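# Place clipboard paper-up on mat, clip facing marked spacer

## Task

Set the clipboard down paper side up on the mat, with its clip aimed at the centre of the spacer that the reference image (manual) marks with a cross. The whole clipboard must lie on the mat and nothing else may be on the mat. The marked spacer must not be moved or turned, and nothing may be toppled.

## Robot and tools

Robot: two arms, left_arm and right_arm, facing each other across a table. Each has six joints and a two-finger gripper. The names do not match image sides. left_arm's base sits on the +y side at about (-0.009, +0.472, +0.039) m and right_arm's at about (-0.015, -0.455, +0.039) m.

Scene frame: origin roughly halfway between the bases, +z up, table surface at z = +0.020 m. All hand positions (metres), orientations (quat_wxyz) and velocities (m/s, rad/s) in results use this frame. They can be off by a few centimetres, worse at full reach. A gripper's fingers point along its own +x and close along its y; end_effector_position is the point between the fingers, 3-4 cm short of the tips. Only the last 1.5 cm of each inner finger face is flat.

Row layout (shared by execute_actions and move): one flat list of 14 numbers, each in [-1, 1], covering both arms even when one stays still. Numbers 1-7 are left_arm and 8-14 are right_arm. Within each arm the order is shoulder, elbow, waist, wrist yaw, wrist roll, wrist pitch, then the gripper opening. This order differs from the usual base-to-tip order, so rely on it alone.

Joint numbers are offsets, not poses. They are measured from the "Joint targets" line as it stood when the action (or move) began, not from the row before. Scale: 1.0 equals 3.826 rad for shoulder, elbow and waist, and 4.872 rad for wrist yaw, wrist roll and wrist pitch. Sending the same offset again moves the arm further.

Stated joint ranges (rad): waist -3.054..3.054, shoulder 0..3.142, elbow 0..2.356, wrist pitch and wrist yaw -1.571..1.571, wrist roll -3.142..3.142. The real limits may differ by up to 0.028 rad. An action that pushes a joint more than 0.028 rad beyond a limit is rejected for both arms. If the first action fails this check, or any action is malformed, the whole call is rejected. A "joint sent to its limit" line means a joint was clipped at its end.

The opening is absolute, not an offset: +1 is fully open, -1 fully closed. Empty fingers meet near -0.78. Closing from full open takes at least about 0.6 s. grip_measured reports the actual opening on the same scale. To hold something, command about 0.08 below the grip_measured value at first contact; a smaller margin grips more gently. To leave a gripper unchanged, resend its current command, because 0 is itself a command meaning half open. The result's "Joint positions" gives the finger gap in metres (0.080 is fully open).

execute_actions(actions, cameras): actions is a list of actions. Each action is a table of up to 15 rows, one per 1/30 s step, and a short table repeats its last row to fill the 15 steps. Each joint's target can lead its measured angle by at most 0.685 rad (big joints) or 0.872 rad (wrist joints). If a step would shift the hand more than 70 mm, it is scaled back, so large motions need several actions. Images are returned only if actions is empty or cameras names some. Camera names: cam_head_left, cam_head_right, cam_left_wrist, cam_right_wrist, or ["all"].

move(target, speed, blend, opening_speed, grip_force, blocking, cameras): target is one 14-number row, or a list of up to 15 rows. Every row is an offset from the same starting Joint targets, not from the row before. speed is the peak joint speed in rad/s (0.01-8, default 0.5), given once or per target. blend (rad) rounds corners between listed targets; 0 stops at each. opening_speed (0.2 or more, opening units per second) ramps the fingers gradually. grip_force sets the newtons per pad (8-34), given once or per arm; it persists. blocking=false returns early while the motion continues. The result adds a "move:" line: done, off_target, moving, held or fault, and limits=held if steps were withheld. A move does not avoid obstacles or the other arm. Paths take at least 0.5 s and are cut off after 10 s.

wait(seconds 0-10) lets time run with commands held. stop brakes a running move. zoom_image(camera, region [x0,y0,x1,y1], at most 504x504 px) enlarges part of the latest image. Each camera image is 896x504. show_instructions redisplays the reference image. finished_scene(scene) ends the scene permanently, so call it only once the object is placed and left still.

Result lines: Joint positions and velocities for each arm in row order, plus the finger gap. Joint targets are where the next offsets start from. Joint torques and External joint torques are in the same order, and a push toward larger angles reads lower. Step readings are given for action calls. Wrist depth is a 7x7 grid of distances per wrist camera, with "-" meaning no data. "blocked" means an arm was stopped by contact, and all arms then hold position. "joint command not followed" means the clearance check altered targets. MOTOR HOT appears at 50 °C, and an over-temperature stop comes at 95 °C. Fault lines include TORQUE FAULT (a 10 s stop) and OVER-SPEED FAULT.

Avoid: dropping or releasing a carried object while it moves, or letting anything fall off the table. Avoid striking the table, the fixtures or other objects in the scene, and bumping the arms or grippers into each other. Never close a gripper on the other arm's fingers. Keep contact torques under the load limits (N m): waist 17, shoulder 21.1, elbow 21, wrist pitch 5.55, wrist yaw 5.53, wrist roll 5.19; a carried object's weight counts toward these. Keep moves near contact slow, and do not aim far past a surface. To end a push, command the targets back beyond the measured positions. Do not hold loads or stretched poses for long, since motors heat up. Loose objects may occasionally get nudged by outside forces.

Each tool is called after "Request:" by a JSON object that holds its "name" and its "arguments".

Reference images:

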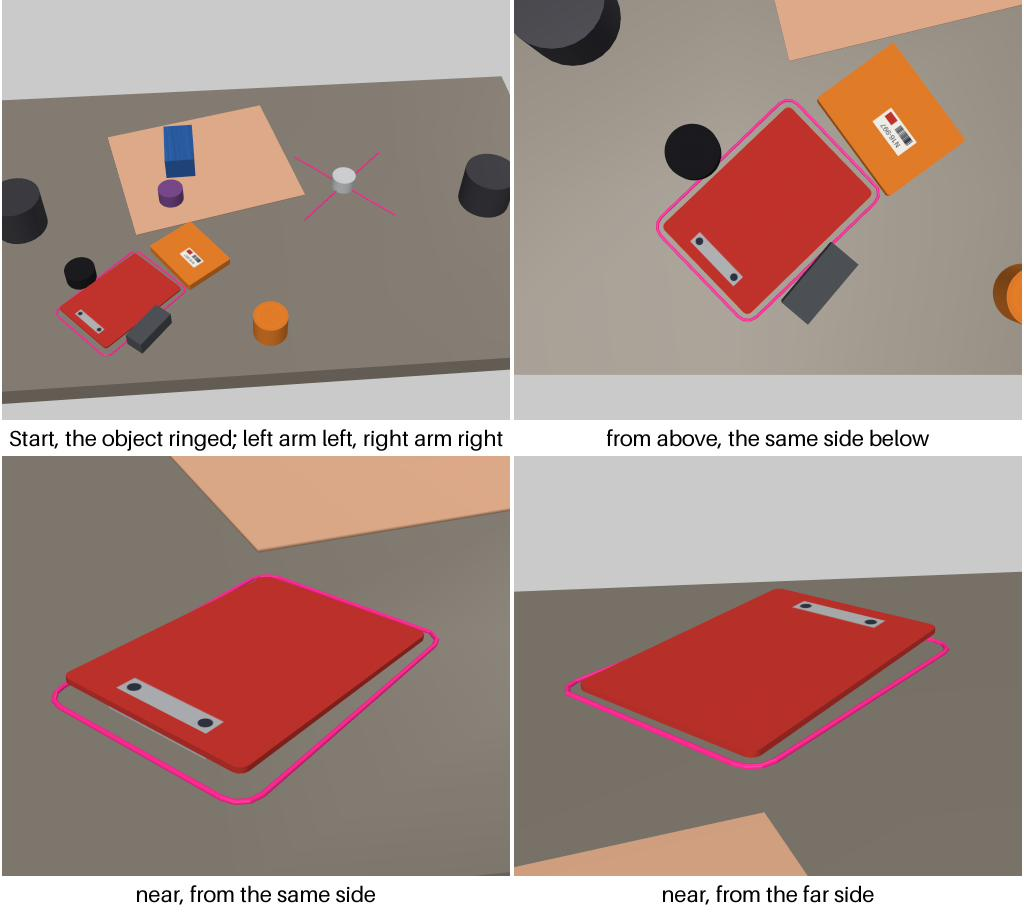

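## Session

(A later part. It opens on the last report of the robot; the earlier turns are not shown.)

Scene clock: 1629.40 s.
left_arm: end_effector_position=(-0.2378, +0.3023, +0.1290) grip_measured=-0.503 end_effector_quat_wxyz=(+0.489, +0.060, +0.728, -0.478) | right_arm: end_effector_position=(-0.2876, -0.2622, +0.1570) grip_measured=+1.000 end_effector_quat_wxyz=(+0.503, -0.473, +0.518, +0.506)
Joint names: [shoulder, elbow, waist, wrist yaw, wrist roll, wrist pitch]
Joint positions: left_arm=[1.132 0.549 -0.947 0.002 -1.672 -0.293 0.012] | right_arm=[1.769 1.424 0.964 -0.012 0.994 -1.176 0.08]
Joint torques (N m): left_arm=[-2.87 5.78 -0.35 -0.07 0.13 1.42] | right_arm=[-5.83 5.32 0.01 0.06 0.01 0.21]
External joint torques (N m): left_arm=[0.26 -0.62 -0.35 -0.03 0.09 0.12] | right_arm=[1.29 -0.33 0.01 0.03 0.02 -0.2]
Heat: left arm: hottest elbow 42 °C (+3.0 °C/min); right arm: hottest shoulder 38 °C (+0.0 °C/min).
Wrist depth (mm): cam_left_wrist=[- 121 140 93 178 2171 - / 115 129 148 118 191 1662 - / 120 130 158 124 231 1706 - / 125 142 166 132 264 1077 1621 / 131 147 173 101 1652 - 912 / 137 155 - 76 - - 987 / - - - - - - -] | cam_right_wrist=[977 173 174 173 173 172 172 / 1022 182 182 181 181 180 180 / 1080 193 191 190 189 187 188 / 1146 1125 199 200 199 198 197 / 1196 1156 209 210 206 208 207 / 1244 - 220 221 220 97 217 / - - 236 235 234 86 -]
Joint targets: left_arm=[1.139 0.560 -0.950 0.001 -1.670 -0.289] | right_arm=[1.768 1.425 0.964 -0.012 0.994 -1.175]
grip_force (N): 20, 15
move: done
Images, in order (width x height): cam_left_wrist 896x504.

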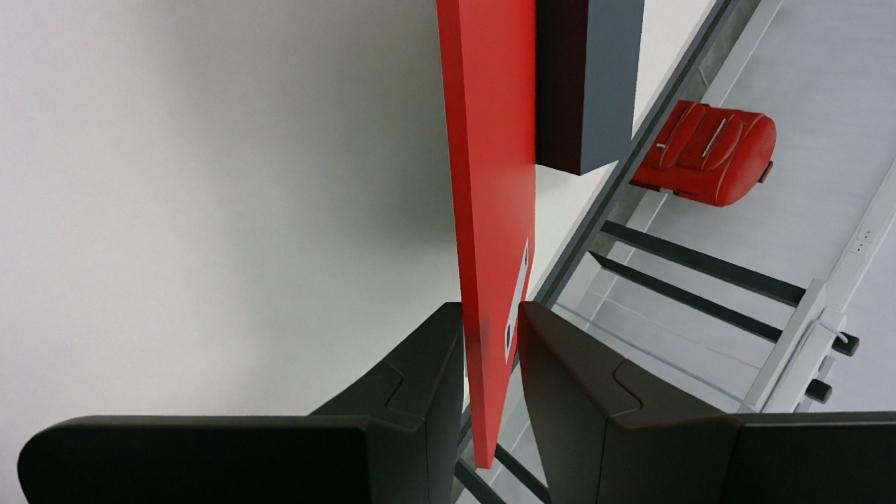

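Request:
{"name": "move", "arguments": {"target": [0, 0, 0, 0, 0, 0, -0.9, 0, 0, 0, 0, 0, 0, 1], "speed": 0.1, "opening_speed": 0.3, "grip_force": [32, 15], "cameras": ["cam_left_wrist"]}}

Request:
{"name": "zoom_image", "arguments": {"camera": "cam_left_wrist", "region": [380, 220, 620, 500]}}

Scene clock: 1635.07 s.
left_arm: end_effector_position=(-0.2390, +0.3014, +0.1306) grip_measured=-0.750 end_effector_quat_wxyz=(+0.487, +0.058, +0.728, -0.479) | right_arm: end_effector_position=(-0.2876, -0.2622, +0.1570) grip_measured=+1.000 end_effector_quat_wxyz=(+0.503, -0.473, +0.518, +0.506)
Joint names: [shoulder, elbow, waist, wrist yaw, wrist roll, wrist pitch]
Joint positions: left_arm=[1.133 0.552 -0.947 0.002 -1.672 -0.289 0.001] | right_arm=[1.769 1.424 0.964 -0.012 0.994 -1.176 0.08]
Joint torques (N m): left_arm=[-2.88 5.5 -0.34 -0.07 0.12 1.12] | right_arm=[-5.83 5.32 0.02 0.06 0.01 0.21]
External joint torques (N m): left_arm=[0.25 -0.88 -0.35 -0.03 0.09 -0.17] | right_arm=[1.27 -0.34 0.03 0.02 0.02 -0.21]
Heat: left arm: hottest elbow 42 °C (+3.0 °C/min); right arm: hottest shoulder 38 °C (+0.0 °C/min).
Wrist depth (mm): cam_left_wrist=[- 124 143 157 180 2526 - / 117 130 150 - 192 1775 - / 121 133 160 177 236 1787 - / 126 142 168 183 1695 1123 1382 / 134 145 180 91 1592 - 969 / 138 157 - 72 - - 969 / - - - - - - -] | cam_right_wrist=[985 173 174 173 173 173 172 / 1022 183 182 181 181 181 181 / 1076 193 190 190 190 189 189 / 1130 204 200 199 198 198 197 / 1213 1207 209 209 209 208 208 / 1244 - 219 222 221 97 216 / - - 235 234 232 86 -]
Joint targets: left_arm=[1.139 0.560 -0.950 0.001 -1.670 -0.289] | right_arm=[1.768 1.425 0.964 -0.012 0.994 -1.175]
grip_force (N): 32, 15
move: done
Images, in order (width x height): cam_left_wrist 896x504.

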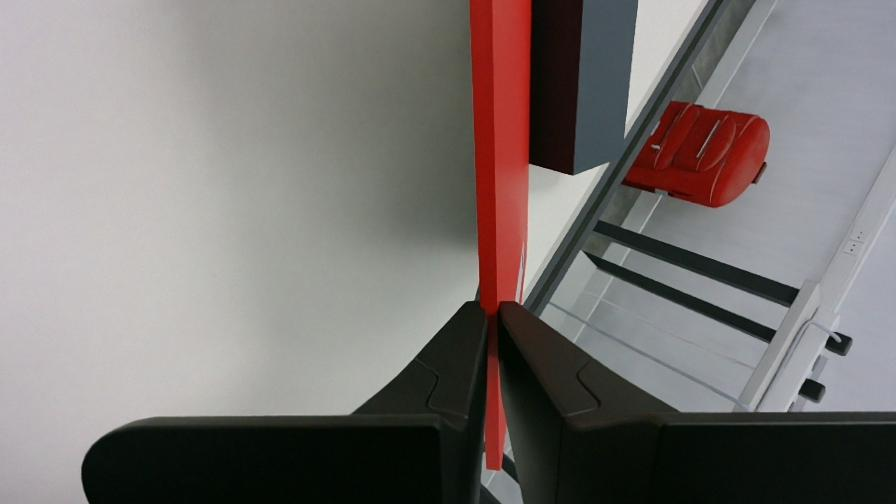

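Scaled by 1.800 from the camera's 896x504 image, which has a finer 1280x720 frame.

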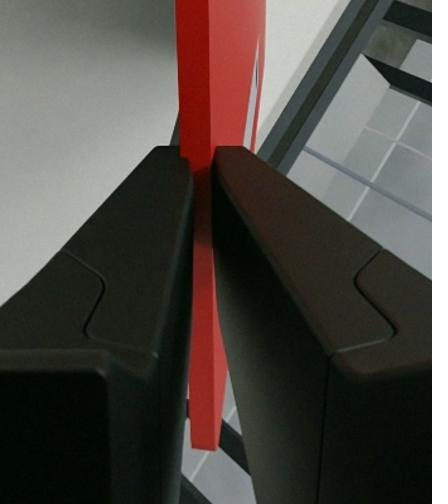

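Request:
{"name": "move", "arguments": {"target": [0.03359, 0.14553, 0, 0, 0, -0.08853, -0.9, 0, 0, 0, 0, 0, 0, 1], "speed": 0.35, "grip_force": [34, 15], "cameras": ["all"]}}

Scene clock: 1648.23 s.
left_arm: end_effector_position=(-0.2738, +0.2756, +0.2459) grip_measured=-0.754 end_effector_quat_wxyz=(+0.490, +0.062, +0.727, -0.476) | right_arm: end_effector_position=(-0.2876, -0.2622, +0.1570) grip_measured=+1.000 end_effector_quat_wxyz=(+0.503, -0.473, +0.518, +0.506)
Joint names: [shoulder, elbow, waist, wrist yaw, wrist roll, wrist pitch]
Joint positions: left_arm=[1.262 1.102 -0.947 0.002 -1.672 -0.722 0.001] | right_arm=[1.769 1.424 0.964 -0.012 0.994 -1.176 0.08]
Joint torques (N m): left_arm=[-4.5 6.42 -0.34 -0.06 0.13 1.25] | right_arm=[-5.83 5.32 0.02 0.06 0.01 0.22]
External joint torques (N m): left_arm=[-0.18 -0.26 -0.34 -0.03 0.09 -0.05] | right_arm=[1.29 -0.33 0.01 0.03 0.01 -0.2]
Heat: left arm: hottest elbow 45 °C (+6.1 °C/min); right arm: hottest shoulder 38 °C (+0.0 °C/min).
Wrist depth (mm): cam_left_wrist=[196 212 241 - 1751 2153 - / 204 224 257 300 1863 1863 1811 / 213 231 280 1592 2036 1706 2036 / - 254 313 1545 1642 1104 1554 / 233 263 305 92 - 987 1510 / 239 282 - 72 - 1030 1476 / - - - - - - -] | cam_right_wrist=[989 175 174 174 173 173 172 / 1039 183 182 182 180 180 179 / 1095 192 191 190 189 189 188 / 1167 1130 199 200 198 198 198 / 1219 1207 211 209 209 208 207 / 1219 - 220 221 221 97 217 / - - 236 232 233 86 -]
Joint targets: left_arm=[1.267 1.117 -0.950 0.001 -1.670 -0.720] | right_arm=[1.768 1.425 0.964 -0.012 0.994 -1.175]
grip_force (N): 34, 15
move: done

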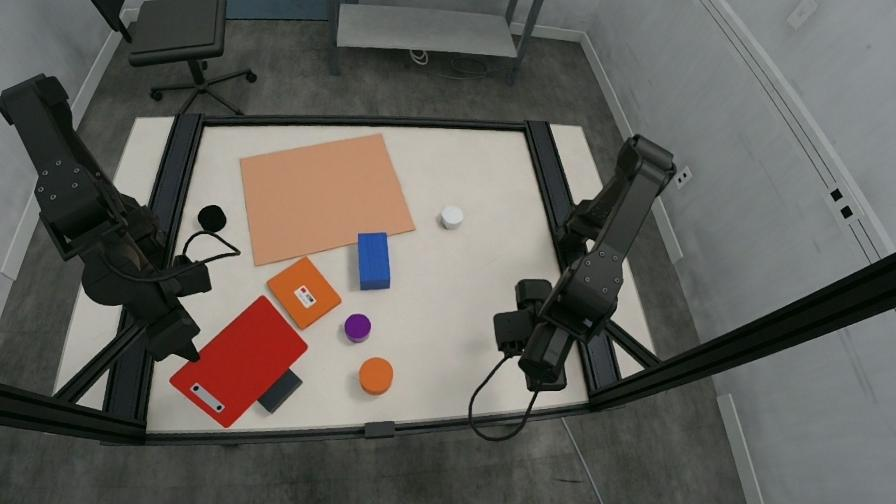

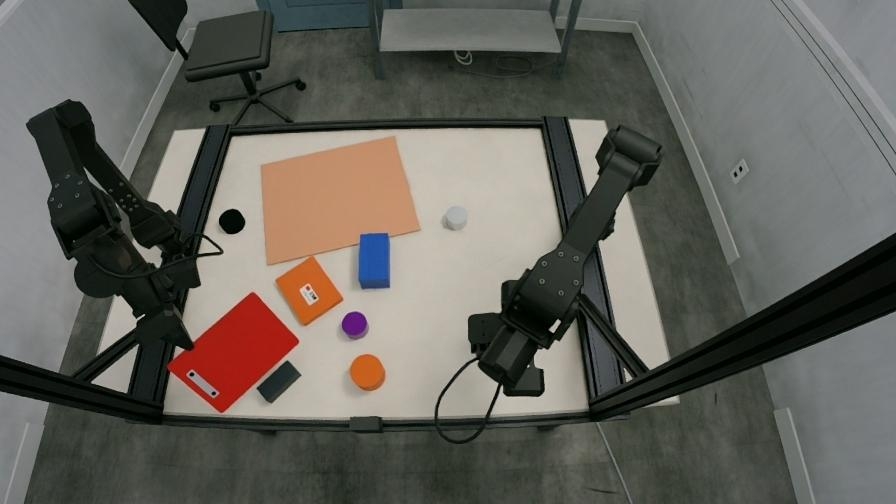

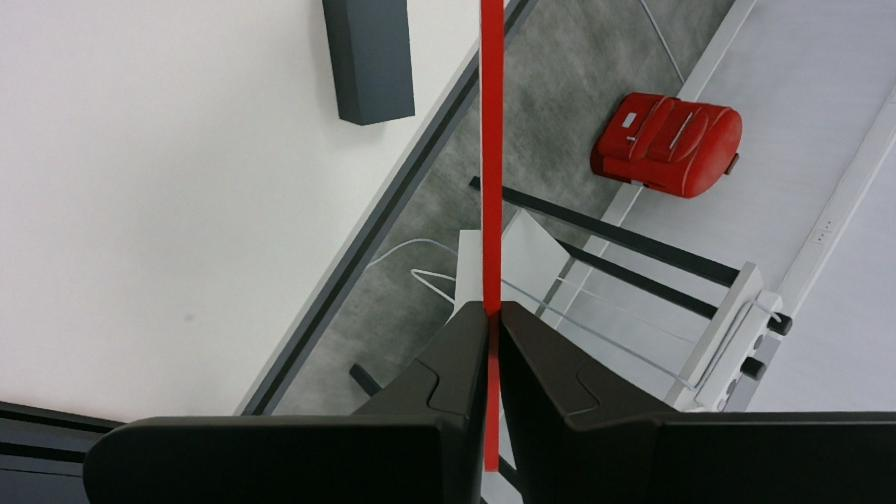

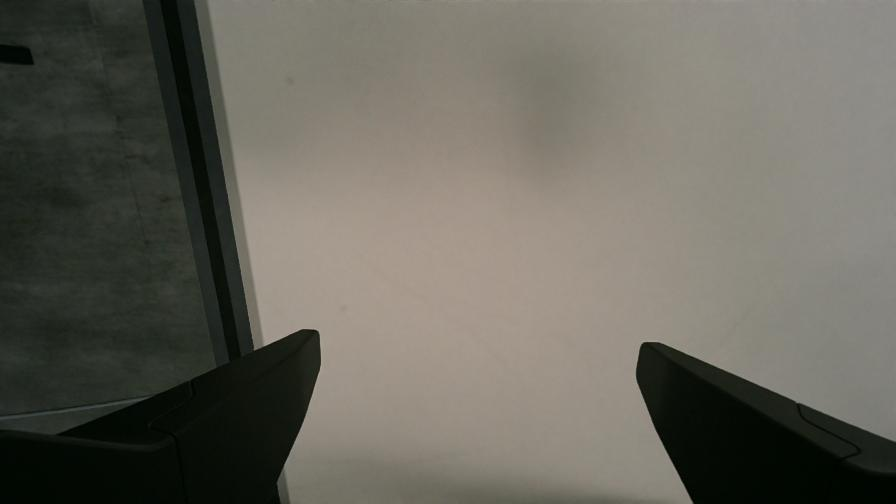

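Request:
{"name": "move", "arguments": {"target": [[0.07407, 0.14475, 0, 0, 0, -0.05542, -0.9, 0, 0, 0, 0, 0, 0, 1], [0.15269, 0.22386, 0.30058, 0.04085, -0.17036, -0.1601, -0.9, 0, 0, 0, 0, 0, 0, 1], [0.20512, 0.19885, 0.32703, 0.05796, -0.20784, -0.16714, -0.9, 0, 0, 0, 0, 0, 0, 1]], "speed": [0.7, 0.7, 0.4], "blend": [0.15, 0.1, 0], "grip_force": [34, 15], "cameras": ["cam_left_wrist", "cam_head_left", "cam_head_right"]}}

Scene clock: 1795.53 s.
left_arm: end_effector_position=(+0.0657, +0.1111, +0.1859) grip_measured=-0.755 end_effector_quat_wxyz=(-0.452, +0.383, -0.599, -0.539) | right_arm: end_effector_position=(-0.2876, -0.2622, +0.1570) grip_measured=+1.000 end_effector_quat_wxyz=(+0.503, -0.473, +0.518, +0.506)
Joint names: [shoulder, elbow, waist, wrist yaw, wrist roll, wrist pitch]
Joint positions: left_arm=[2.046 1.883 0.301 0.279 -2.677 -1.532 0.001] | right_arm=[1.769 1.424 0.964 -0.012 0.994 -1.176 0.08]
Joint torques (N m): left_arm=[-9.96 3.31 -0.06 0.28 -0.18 -0.4] | right_arm=[-5.82 5.31 0.01 0.06 0.02 0.21]
External joint torques (N m): left_arm=[-1.08 -2.08 -0.07 0.12 -0.16 -0.45] | right_arm=[1.25 -0.28 0.06 0.02 0.02 -0.18]
Motor temperatures (°C): left_arm=[32 53 28 30 28 38] | right_arm=[38 35 28 29 28 29]
Heat: left arm: hottest elbow 53 °C (+1.0 °C/min); right arm: hottest shoulder 38 °C (+0.0 °C/min). Fold the left arm in close to its base, or ease its load, before you think long.
Wrist depth (mm): cam_left_wrist=[285 - 227 218 193 179 166 / 306 276 239 - 204 186 173 / - - 256 239 213 196 181 / 358 - 272 252 226 206 188 / 377 323 292 92 234 216 198 / 343 396 - 72 - 224 208 / - - - - - - -] | cam_right_wrist=[997 176 175 174 173 172 172 / 1022 183 182 181 181 180 180 / 1076 193 191 189 189 190 188 / 1115 1125 200 200 199 198 197 / 1201 1178 209 210 209 209 208 / 1257 - 220 222 220 97 217 / - - 235 234 232 86 -]
Joint targets: left_arm=[2.052 1.878 0.301 0.283 -2.683 -1.535] | right_arm=[1.768 1.425 0.964 -0.012 0.994 -1.175]
MOTOR HOT: the elbow of the left arm reports 53 °C; the controller stops that arm at 95 °C. To cool a motor, set the load down, stop pushing, or move to a pose that needs little force.
grip_force (N): 34, 15
move: done
Images, in order (width x height): cam_head_left 896x504, cam_head_right 896x504, cam_left_wrist 896x504.

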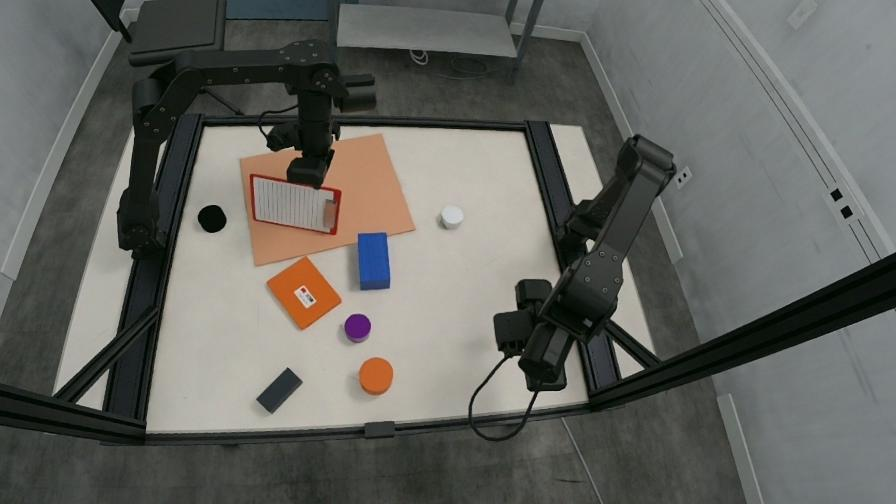

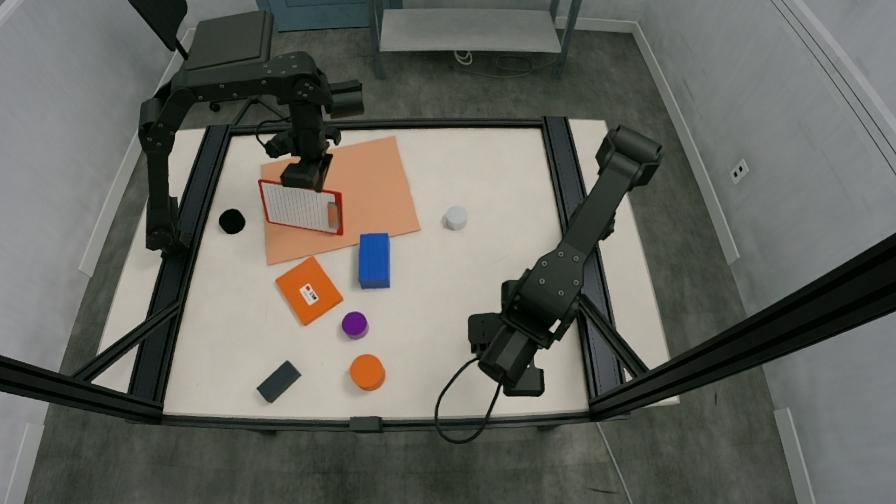

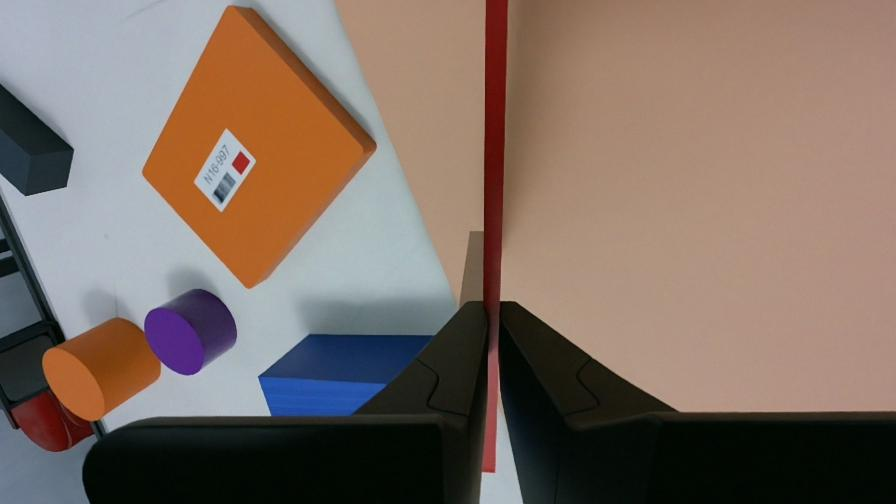

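Request:
{"name": "move", "arguments": {"target": [-0.00055, -0.0231, 0, 0, 0, 0.01786, -0.9, 0, 0, 0, 0, 0, 0, 1], "speed": 0.12, "grip_force": [20, 15], "cameras": ["cam_left_wrist", "cam_head_left"]}}

Scene clock: 1829.53 s.
left_arm: end_effector_position=(+0.0710, +0.1109, +0.1761) grip_measured=-0.754 end_effector_quat_wxyz=(-0.446, +0.395, -0.602, -0.532) | right_arm: end_effector_position=(-0.2876, -0.2622, +0.1570) grip_measured=+1.000 end_effector_quat_wxyz=(+0.503, -0.473, +0.518, +0.506)
Joint names: [shoulder, elbow, waist, wrist yaw, wrist roll, wrist pitch]
Joint positions: left_arm=[2.024 1.814 0.315 0.279 -2.677 -1.458 0.001] | right_arm=[1.769 1.424 0.964 -0.012 0.994 -1.176 0.08]
Joint torques (N m): left_arm=[-7.31 1.33 -1.57 0.27 -0.17 0.6] | right_arm=[-5.83 5.33 0 0.06 0.01 0.21]
External joint torques (N m): left_arm=[1.41 -4.07 -1.51 0.1 -0.15 0.53] | right_arm=[1.31 -0.36 -0.04 0.03 0.02 -0.21]
Motor temperatures (°C): left_arm=[43 45 28 30 28 33] | right_arm=[38 35 28 29 28 29]
Heat: left arm: hottest elbow 45 °C (-8.1 °C/min); right arm: hottest shoulder 38 °C (+0.0 °C/min).
Wrist depth (mm): cam_left_wrist=[271 - 220 - 186 172 161 / 291 - 231 221 197 181 168 / 328 - 247 232 207 190 176 / - - 275 238 219 198 184 / - - 284 91 228 212 193 / 348 367 - 72 - 222 206 / - - - - - - -] | cam_right_wrist=[997 173 174 174 173 173 172 / 1026 181 182 181 181 181 180 / 1076 193 190 190 189 189 188 / 1120 1090 199 200 199 198 197 / 1196 1196 209 209 208 208 205 / 1244 - 217 221 220 97 218 / - - 235 237 233 86 -]
Joint targets: left_arm=[2.050 1.790 0.301 0.283 -2.682 -1.448] | right_arm=[1.768 1.425 0.964 -0.012 0.994 -1.175]
MOTOR HOT: cleared for the motors of the left arm.
grip_force (N): 20, 15
move: done
Images, in order (width x height): cam_head_left 896x504, cam_left_wrist 896x504.

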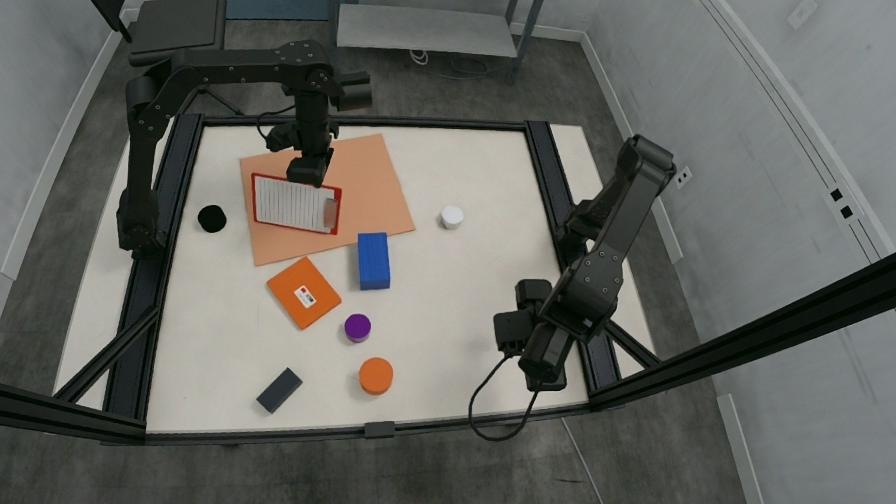

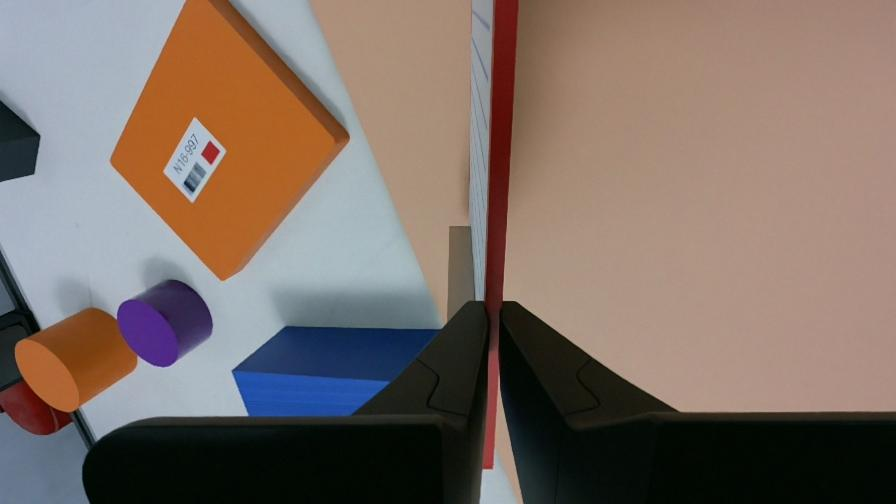

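Request:
{"name": "move", "arguments": {"target": [0, 0, 0, 0, 0, 0, -0.52, 0, 0, 0, 0, 0, 0, 1], "speed": 0.1, "opening_speed": 0.2, "grip_force": [12, 15], "cameras": ["cam_left_wrist", "cam_head_left"]}}

Scene clock: 1892.40 s.
left_arm: end_effector_position=(+0.0663, +0.1108, +0.1685) grip_measured=-0.523 end_effector_quat_wxyz=(-0.450, +0.386, -0.601, -0.536) | right_arm: end_effector_position=(-0.2876, -0.2622, +0.1570) grip_measured=+1.000 end_effector_quat_wxyz=(+0.503, -0.473, +0.518, +0.506)
Joint names: [shoulder, elbow, waist, wrist yaw, wrist roll, wrist pitch]
Joint positions: left_arm=[2.035 1.798 0.303 0.279 -2.678 -1.448 0.011] | right_arm=[1.769 1.424 0.964 -0.012 0.994 -1.176 0.08]
Joint torques (N m): left_arm=[-8.76 2.94 -0.25 0.27 -0.16 -0.14] | right_arm=[-5.83 5.31 0.02 0.06 0.02 0.21]
External joint torques (N m): left_arm=[0.08 -2.5 -0.2 0.1 -0.15 -0.21] | right_arm=[1.27 -0.33 0.01 0.03 0.02 -0.2]
Motor temperatures (°C): left_arm=[40 40 29 30 28 33] | right_arm=[38 35 28 29 28 29]
Heat: left arm: hottest shoulder 40 °C (-2.0 °C/min); right arm: hottest shoulder 38 °C (+0.0 °C/min).
Wrist depth (mm): cam_left_wrist=[271 - 208 196 175 165 153 / 284 - 221 208 184 172 161 / 310 251 230 221 193 181 167 / 335 268 262 235 205 189 174 / 354 301 279 92 211 199 183 / - - - 95 - 206 192 / - - - - - - -] | cam_right_wrist=[993 174 173 174 173 172 172 / 1039 183 182 181 180 181 180 / 1062 193 191 190 190 188 188 / 1125 1146 201 200 199 199 197 / 1190 1130 209 209 208 206 208 / 1270 - 219 222 220 97 216 / - - 235 235 234 86 -]
Joint targets: left_arm=[2.050 1.790 0.301 0.283 -2.683 -1.447] | right_arm=[1.768 1.425 0.964 -0.012 0.994 -1.175]
grip_force (N): 12, 15
move: done
Images, in order (width x height): cam_head_left 896x504, cam_left_wrist 896x504.

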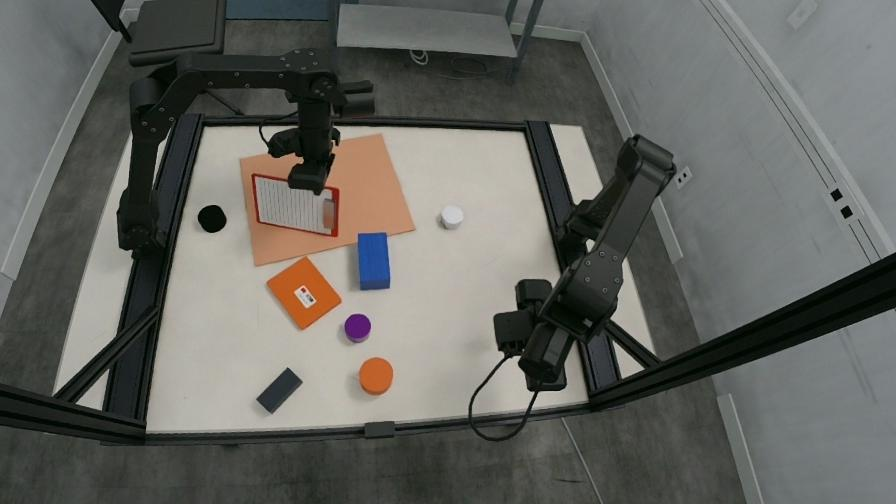

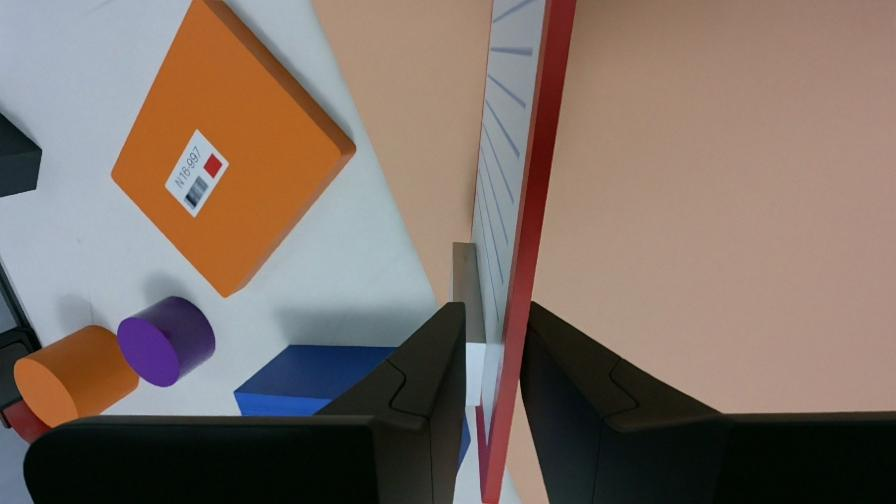

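Request:
{"name": "move", "arguments": {"target": [0, 0, 0, 0, 0, 0, -0.9, 0, 0, 0, 0, 0, 0, 1], "speed": 0.1, "opening_speed": 0.25, "grip_force": [20, 15], "cameras": ["cam_left_wrist", "cam_head_left"]}}

Scene clock: 1911.13 s.
left_arm: end_effector_position=(+0.0661, +0.1107, +0.1683) grip_measured=-0.723 end_effector_quat_wxyz=(-0.450, +0.386, -0.601, -0.536) | right_arm: end_effector_position=(-0.2876, -0.2622, +0.1570) grip_measured=+1.000 end_effector_quat_wxyz=(+0.503, -0.473, +0.518, +0.506)
Joint names: [shoulder, elbow, waist, wrist yaw, wrist roll, wrist pitch]
Joint positions: left_arm=[2.036 1.798 0.303 0.28 -2.678 -1.448 0.002] | right_arm=[1.769 1.424 0.964 -0.012 0.994 -1.176 0.08]
Joint torques (N m): left_arm=[-8.81 2.98 -0.3 0.23 -0.15 -0.19] | right_arm=[-5.82 5.31 0.02 0.06 0.02 0.21]
External joint torques (N m): left_arm=[0.1 -2.48 -0.24 0.06 -0.13 -0.25] | right_arm=[1.31 -0.32 0 0.03 0.02 -0.19]
Heat: left arm: hottest shoulder 42 °C (+2.0 °C/min); right arm: hottest shoulder 38 °C (+0.0 °C/min).
Wrist depth (mm): cam_left_wrist=[266 - 212 200 177 164 153 / 283 - 221 210 186 172 161 / 301 - 238 221 195 181 166 / 335 316 259 88 207 188 173 / 354 302 278 91 214 200 182 / - 334 - 73 82 210 192 / - - - - - - -] | cam_right_wrist=[997 174 174 173 173 173 172 / 1031 185 182 182 181 180 179 / 1071 194 191 190 189 188 187 / 1151 1090 200 200 199 198 196 / 1190 1219 209 210 208 208 208 / 1244 - 217 220 219 97 217 / - - 232 236 234 86 -]
Joint targets: left_arm=[2.050 1.790 0.301 0.283 -2.683 -1.448] | right_arm=[1.768 1.425 0.964 -0.012 0.994 -1.175]
grip_force (N): 20, 15
move: done
Images, in order (width x height): cam_head_left 896x504, cam_left_wrist 896x504.

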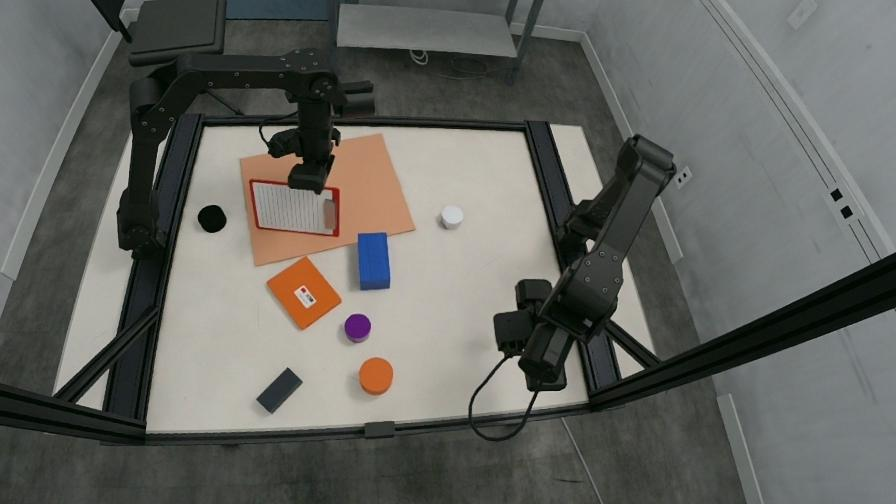

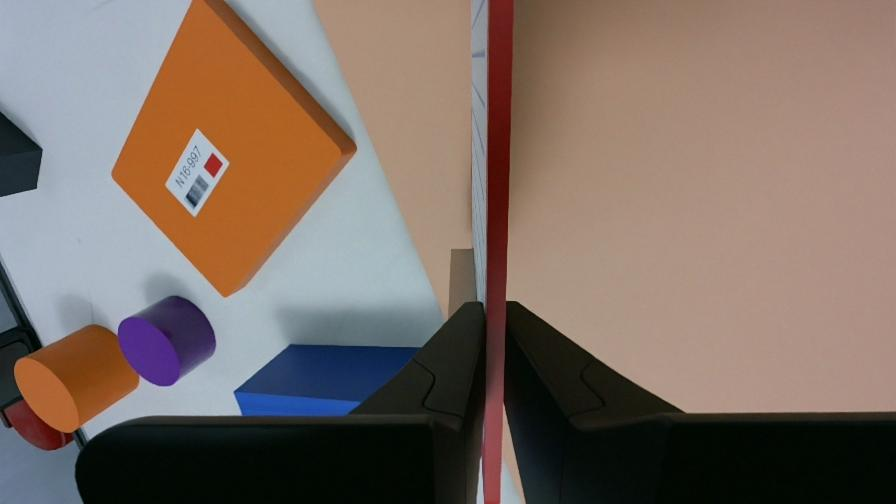

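Request:
{"name": "move", "arguments": {"target": [[0.03003, 0.0321, 0.02616, 0.00866, 0.02566, -0.01615, -0.9, 0, 0, 0, 0, 0, 0, 1], [0.05397, 0.04514, 0.0419, 0.01168, 0.0399, -0.01613, -0.9, 0, 0, 0, 0, 0, 0, 1]], "speed": [0.12, 0.12], "blend": [0.02, 0], "grip_force": [10, 15], "cameras": ["cam_left_wrist", "cam_head_left", "cam_head_right"]}}

Scene clock: 1964.93 s.
left_arm: end_effector_position=(+0.1179, +0.1044, +0.1415) grip_measured=-0.655 end_effector_quat_wxyz=(-0.416, +0.346, -0.626, -0.562) | right_arm: end_effector_position=(-0.2876, -0.2622, +0.1570) grip_measured=+1.000 end_effector_quat_wxyz=(+0.503, -0.473, +0.518, +0.506)
Joint names: [shoulder, elbow, waist, wrist yaw, wrist roll, wrist pitch]
Joint positions: left_arm=[2.228 1.958 0.455 0.363 -2.491 -1.536 0.006] | right_arm=[1.769 1.424 0.964 -0.012 0.994 -1.176 0.08]
Joint torques (N m): left_arm=[-8.27 4.1 0.62 -0.52 0.08 0.33] | right_arm=[-5.83 5.32 0 0.07 0.01 0.21]
External joint torques (N m): left_arm=[1.6 -1.11 0.6 -0.72 0.1 0.48] | right_arm=[1.27 -0.32 0.05 0.02 0.02 -0.2]
Heat: left arm: hottest shoulder 44 °C (+3.0 °C/min); right arm: hottest shoulder 38 °C (+0.0 °C/min).
Wrist depth (mm): cam_left_wrist=[280 228 198 136 154 140 126 / 303 239 211 126 160 147 132 / - 268 226 120 169 152 139 / 356 293 245 111 182 161 143 / - 306 274 92 184 168 150 / - 256 - 73 67 174 156 / - - - 109 - - -] | cam_right_wrist=[997 175 174 173 173 173 172 / 1044 181 182 182 179 181 180 / 1071 193 191 189 190 189 188 / 1115 1162 200 199 199 198 197 / 1184 1219 209 210 209 208 208 / 1238 - 98 222 220 97 217 / - - 235 236 234 86 -]
Joint targets: left_arm=[2.257 1.963 0.461 0.340 -2.488 -1.526] | right_arm=[1.768 1.425 0.964 -0.012 0.994 -1.175]
grip_force (N): 10, 15
move: done
Images, in order (width x height): cam_head_left 896x504, cam_head_right 896x504, cam_left_wrist 896x504.

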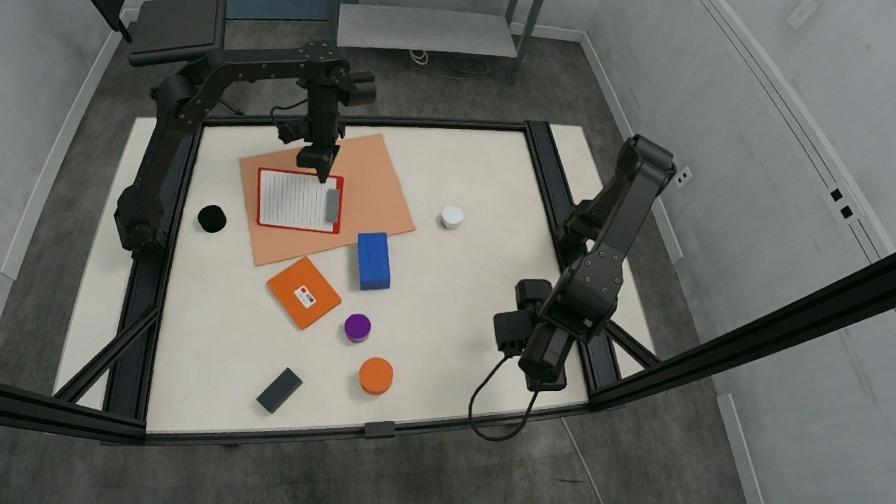

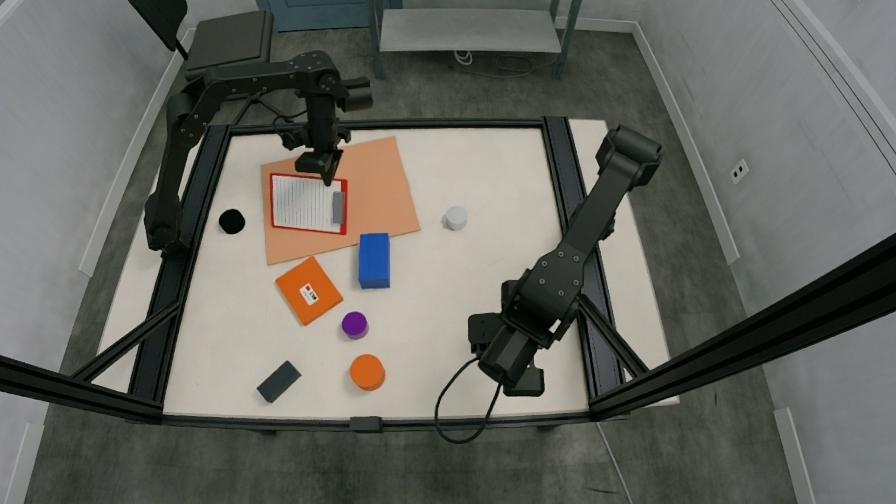

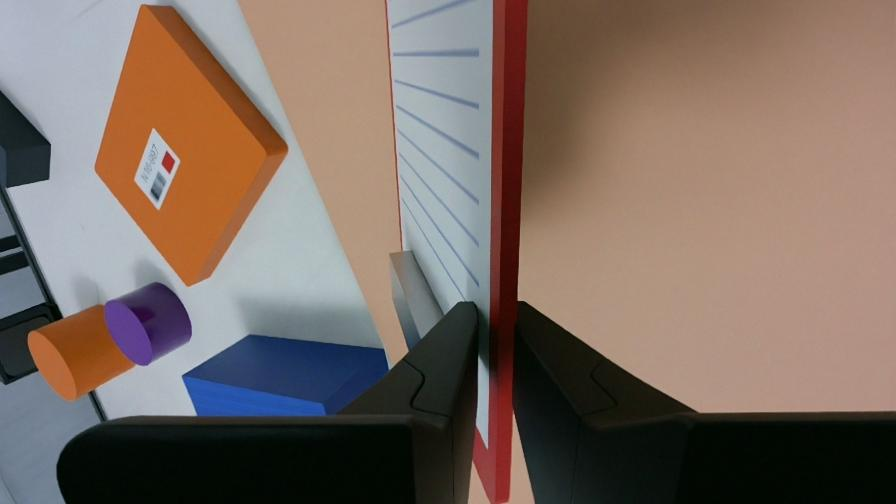

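Request:
{"name": "move", "arguments": {"target": [0.02049, 0.00745, 0.01048, 0.00341, 0.00989, 0.0025, -0.9, 0, 0, 0, 0, 0, 0, 1], "speed": 0.1, "grip_force": [9, 15], "cameras": ["cam_left_wrist", "cam_head_left"]}}

Scene clock: 1973.37 s.
left_arm: end_effector_position=(+0.1382, +0.1015, +0.1191) grip_measured=-0.578 end_effector_quat_wxyz=(-0.406, +0.341, -0.631, -0.566) | right_arm: end_effector_position=(-0.2876, -0.2622, +0.1570) grip_measured=+1.000 end_effector_quat_wxyz=(+0.503, -0.473, +0.518, +0.506)
Joint names: [shoulder, elbow, waist, wrist yaw, wrist roll, wrist pitch]
Joint positions: left_arm=[2.305 1.99 0.502 0.375 -2.442 -1.519 0.009] | right_arm=[1.769 1.424 0.964 -0.012 0.994 -1.176 0.08]
Joint torques (N m): left_arm=[-8.63 3.7 -0.21 -0.39 0.06 -0.09] | right_arm=[-5.83 5.32 0 0.06 0.02 0.21]
External joint torques (N m): left_arm=[1.72 -1.47 -0.22 -0.59 0.08 0.12] | right_arm=[1.34 -0.36 0.01 0.02 0.02 -0.19]
Heat: left arm: hottest shoulder 43 °C (+1.0 °C/min); right arm: hottest shoulder 38 °C (+0.0 °C/min).
Wrist depth (mm): cam_left_wrist=[267 206 170 105 131 119 109 / 279 214 190 104 139 126 114 / 270 234 201 102 145 130 118 / - 260 220 105 153 138 122 / 316 283 249 94 160 144 127 / - 247 - 73 - 149 138 / - - - 113 - - -] | cam_right_wrist=[977 174 174 174 173 172 172 / 1026 184 182 181 181 180 179 / 1090 192 191 190 187 188 188 / 1115 1184 200 200 199 199 197 / 1178 1213 208 210 207 208 208 / 1225 - 220 221 220 97 217 / - - 235 235 233 86 -]
Joint targets: left_arm=[2.335 1.991 0.502 0.356 -2.440 -1.514] | right_arm=[1.768 1.425 0.964 -0.012 0.994 -1.175]
grip_force (N): 9, 15
move: done
Images, in order (width x height): cam_head_left 896x504, cam_left_wrist 896x504.

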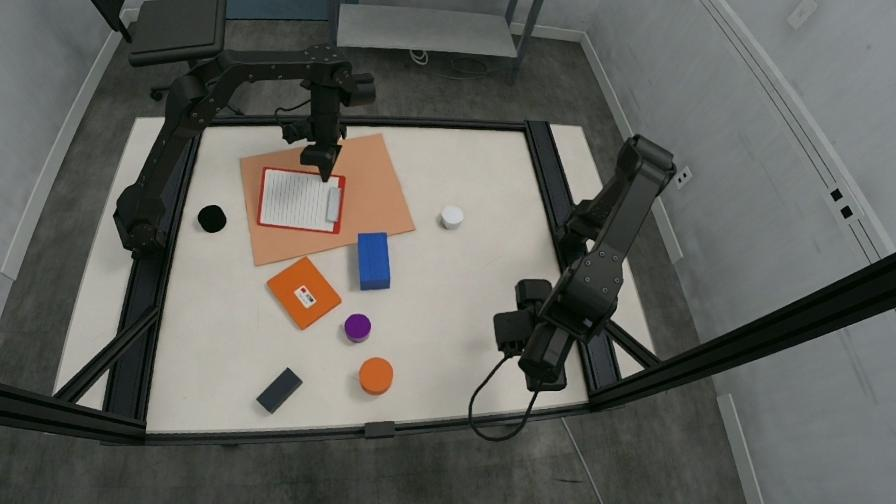

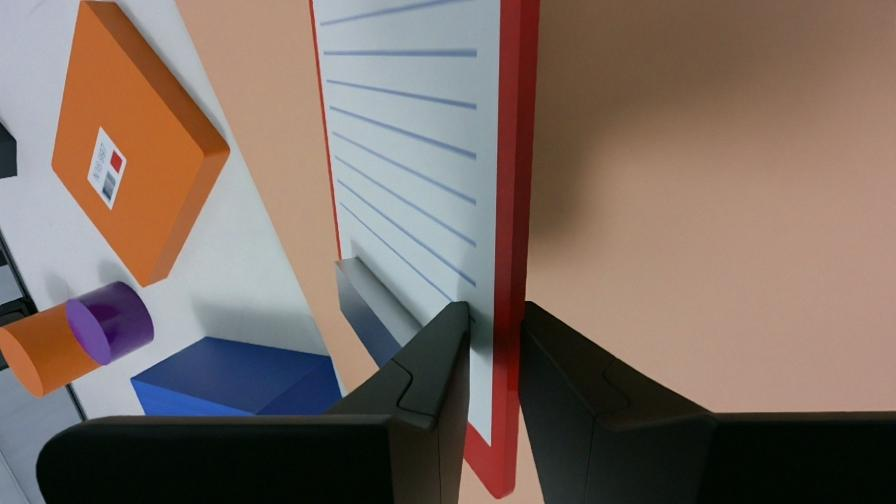

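Request:
{"name": "move", "arguments": {"target": [0.01824, 0.0018, 0.00627, 0.004, 0.00698, 0.00603, -0.9, 0, 0, 0, 0, 0, 0, 1], "speed": 0.1, "grip_force": [8, 15], "cameras": ["cam_left_wrist", "cam_head_left"]}}

Scene clock: 1981.80 s.
left_arm: end_effector_position=(+0.1505, +0.1002, +0.0929) grip_measured=-0.521 end_effector_quat_wxyz=(-0.398, +0.333, -0.634, -0.573) | right_arm: end_effector_position=(-0.2876, -0.2622, +0.1570) grip_measured=+1.000 end_effector_quat_wxyz=(+0.503, -0.473, +0.518, +0.506)
Joint names: [shoulder, elbow, waist, wrist yaw, wrist roll, wrist pitch]
Joint positions: left_arm=[2.376 1.999 0.531 0.386 -2.408 -1.488 0.012] | right_arm=[1.769 1.424 0.964 -0.012 0.994 -1.176 0.08]
Joint torques (N m): left_arm=[-9.04 3.42 -0.69 -0.1 0.07 -0.26] | right_arm=[-5.83 5.31 0.01 0.07 0.01 0.21]
External joint torques (N m): left_arm=[1.56 -1.65 -0.66 -0.32 0.1 -0.01] | right_arm=[1.31 -0.37 0.05 0.03 0.02 -0.21]
Heat: left arm: hottest shoulder 43 °C (+0.0 °C/min); right arm: hottest shoulder 38 °C (+0.0 °C/min).
Wrist depth (mm): cam_left_wrist=[211 173 121 87 109 98 89 / - 188 135 97 113 100 92 / - 207 143 97 119 107 94 / - 229 160 104 129 110 98 / 312 250 209 101 130 117 102 / - 236 - 107 - 119 109 / - - - 116 - - -] | cam_right_wrist=[993 174 174 173 174 173 172 / 1031 183 182 182 181 181 179 / 1090 192 191 190 189 188 187 / 1109 1085 201 200 198 198 198 / 1190 1151 209 210 209 208 206 / 1244 - 219 222 221 97 216 / - - 234 233 233 86 -]
Joint targets: left_arm=[2.405 1.998 0.525 0.376 -2.406 -1.485] | right_arm=[1.768 1.425 0.964 -0.012 0.994 -1.175]
grip_force (N): 8, 15
move: done
Images, in order (width x height): cam_head_left 896x504, cam_left_wrist 896x504.

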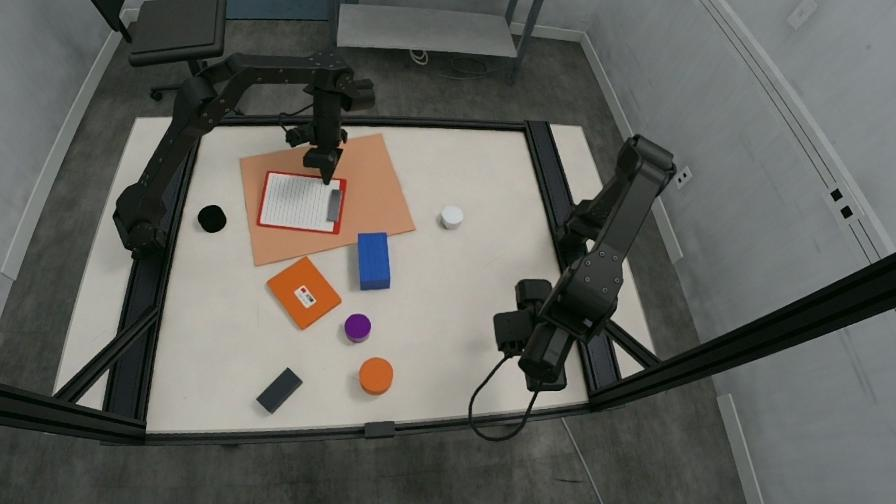

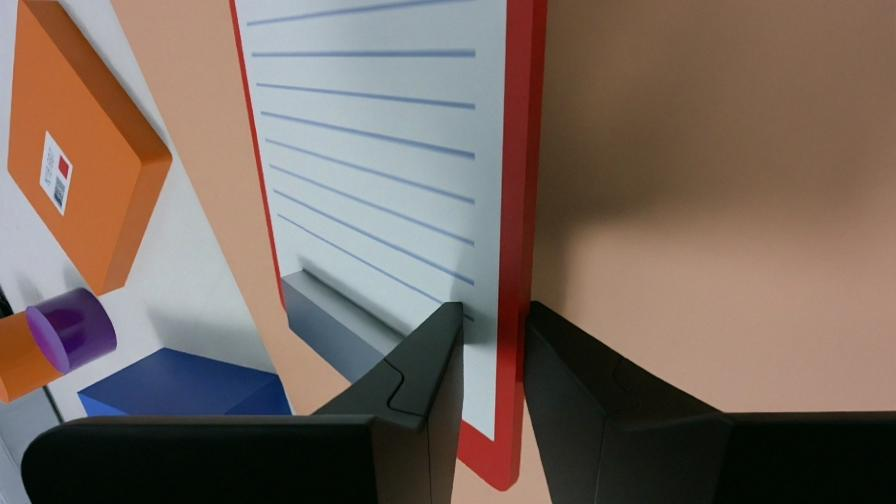

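Request:
{"name": "move", "arguments": {"target": [0.0122, -0.00727, 0.0026, 0.002, 0, 0.00913, -0.9, 0, 0, 0, 0, 0, 0, 1], "speed": 0.08, "grip_force": [8, 15], "cameras": ["cam_left_wrist"]}}

Scene clock: 2008.23 s.
left_arm: end_effector_position=(+0.1545, +0.1000, +0.0684) grip_measured=-0.486 end_effector_quat_wxyz=(-0.392, +0.329, -0.631, -0.583) | right_arm: end_effector_position=(-0.2876, -0.2622, +0.1570) grip_measured=+1.000 end_effector_quat_wxyz=(+0.503, -0.473, +0.518, +0.506)
Joint names: [shoulder, elbow, waist, wrist yaw, wrist roll, wrist pitch]
Joint positions: left_arm=[2.426 1.982 0.541 0.392 -2.407 -1.444 0.013] | right_arm=[1.769 1.424 0.964 -0.012 0.994 -1.176 0.08]
Joint torques (N m): left_arm=[-9.67 2.32 -0.58 -0.01 0.03 -0.26] | right_arm=[-5.82 5.32 0.01 0.07 0.02 0.21]
External joint torques (N m): left_arm=[1.11 -2.67 -0.59 -0.22 0.05 0.02] | right_arm=[1.32 -0.36 -0.02 0.03 0.02 -0.21]
Heat: left arm: hottest shoulder 44 °C (+0.0 °C/min); right arm: hottest shoulder 38 °C (+0.0 °C/min).
Wrist depth (mm): cam_left_wrist=[176 138 110 87 85 80 - / 184 150 114 96 91 82 74 / 206 175 125 97 92 83 75 / 228 189 128 103 96 - 79 / 281 222 136 102 100 93 83 / 243 226 - 109 103 - 85 / - - - 120 - - -] | cam_right_wrist=[1001 175 174 173 172 173 172 / 1031 182 182 182 181 180 180 / 1090 192 190 190 189 188 188 / 1156 1120 200 200 198 198 197 / 1178 1173 209 210 207 209 208 / 1283 - 219 223 224 97 217 / - - 235 232 233 86 -]
Joint targets: left_arm=[2.451 1.970 0.535 0.386 -2.406 -1.440] | right_arm=[1.768 1.425 0.964 -0.012 0.994 -1.175]
grip_force (N): 8, 15
move: done
Images, in order (width x height): cam_left_wrist 896x504.

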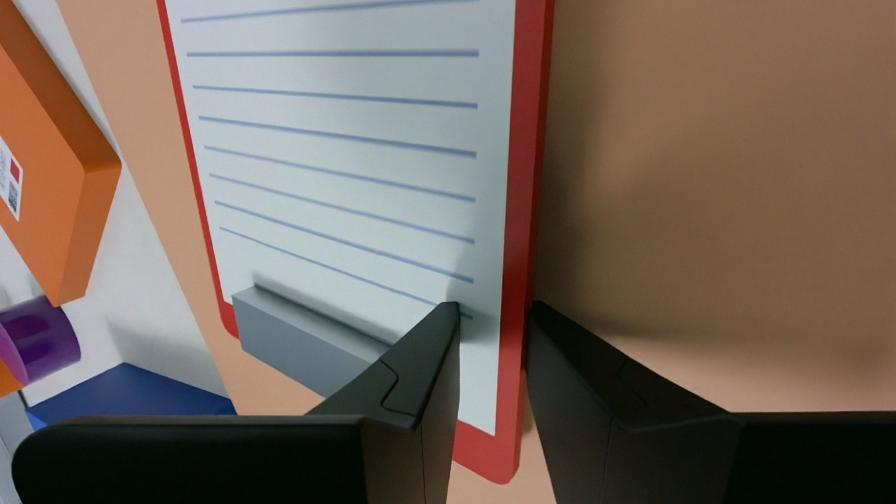

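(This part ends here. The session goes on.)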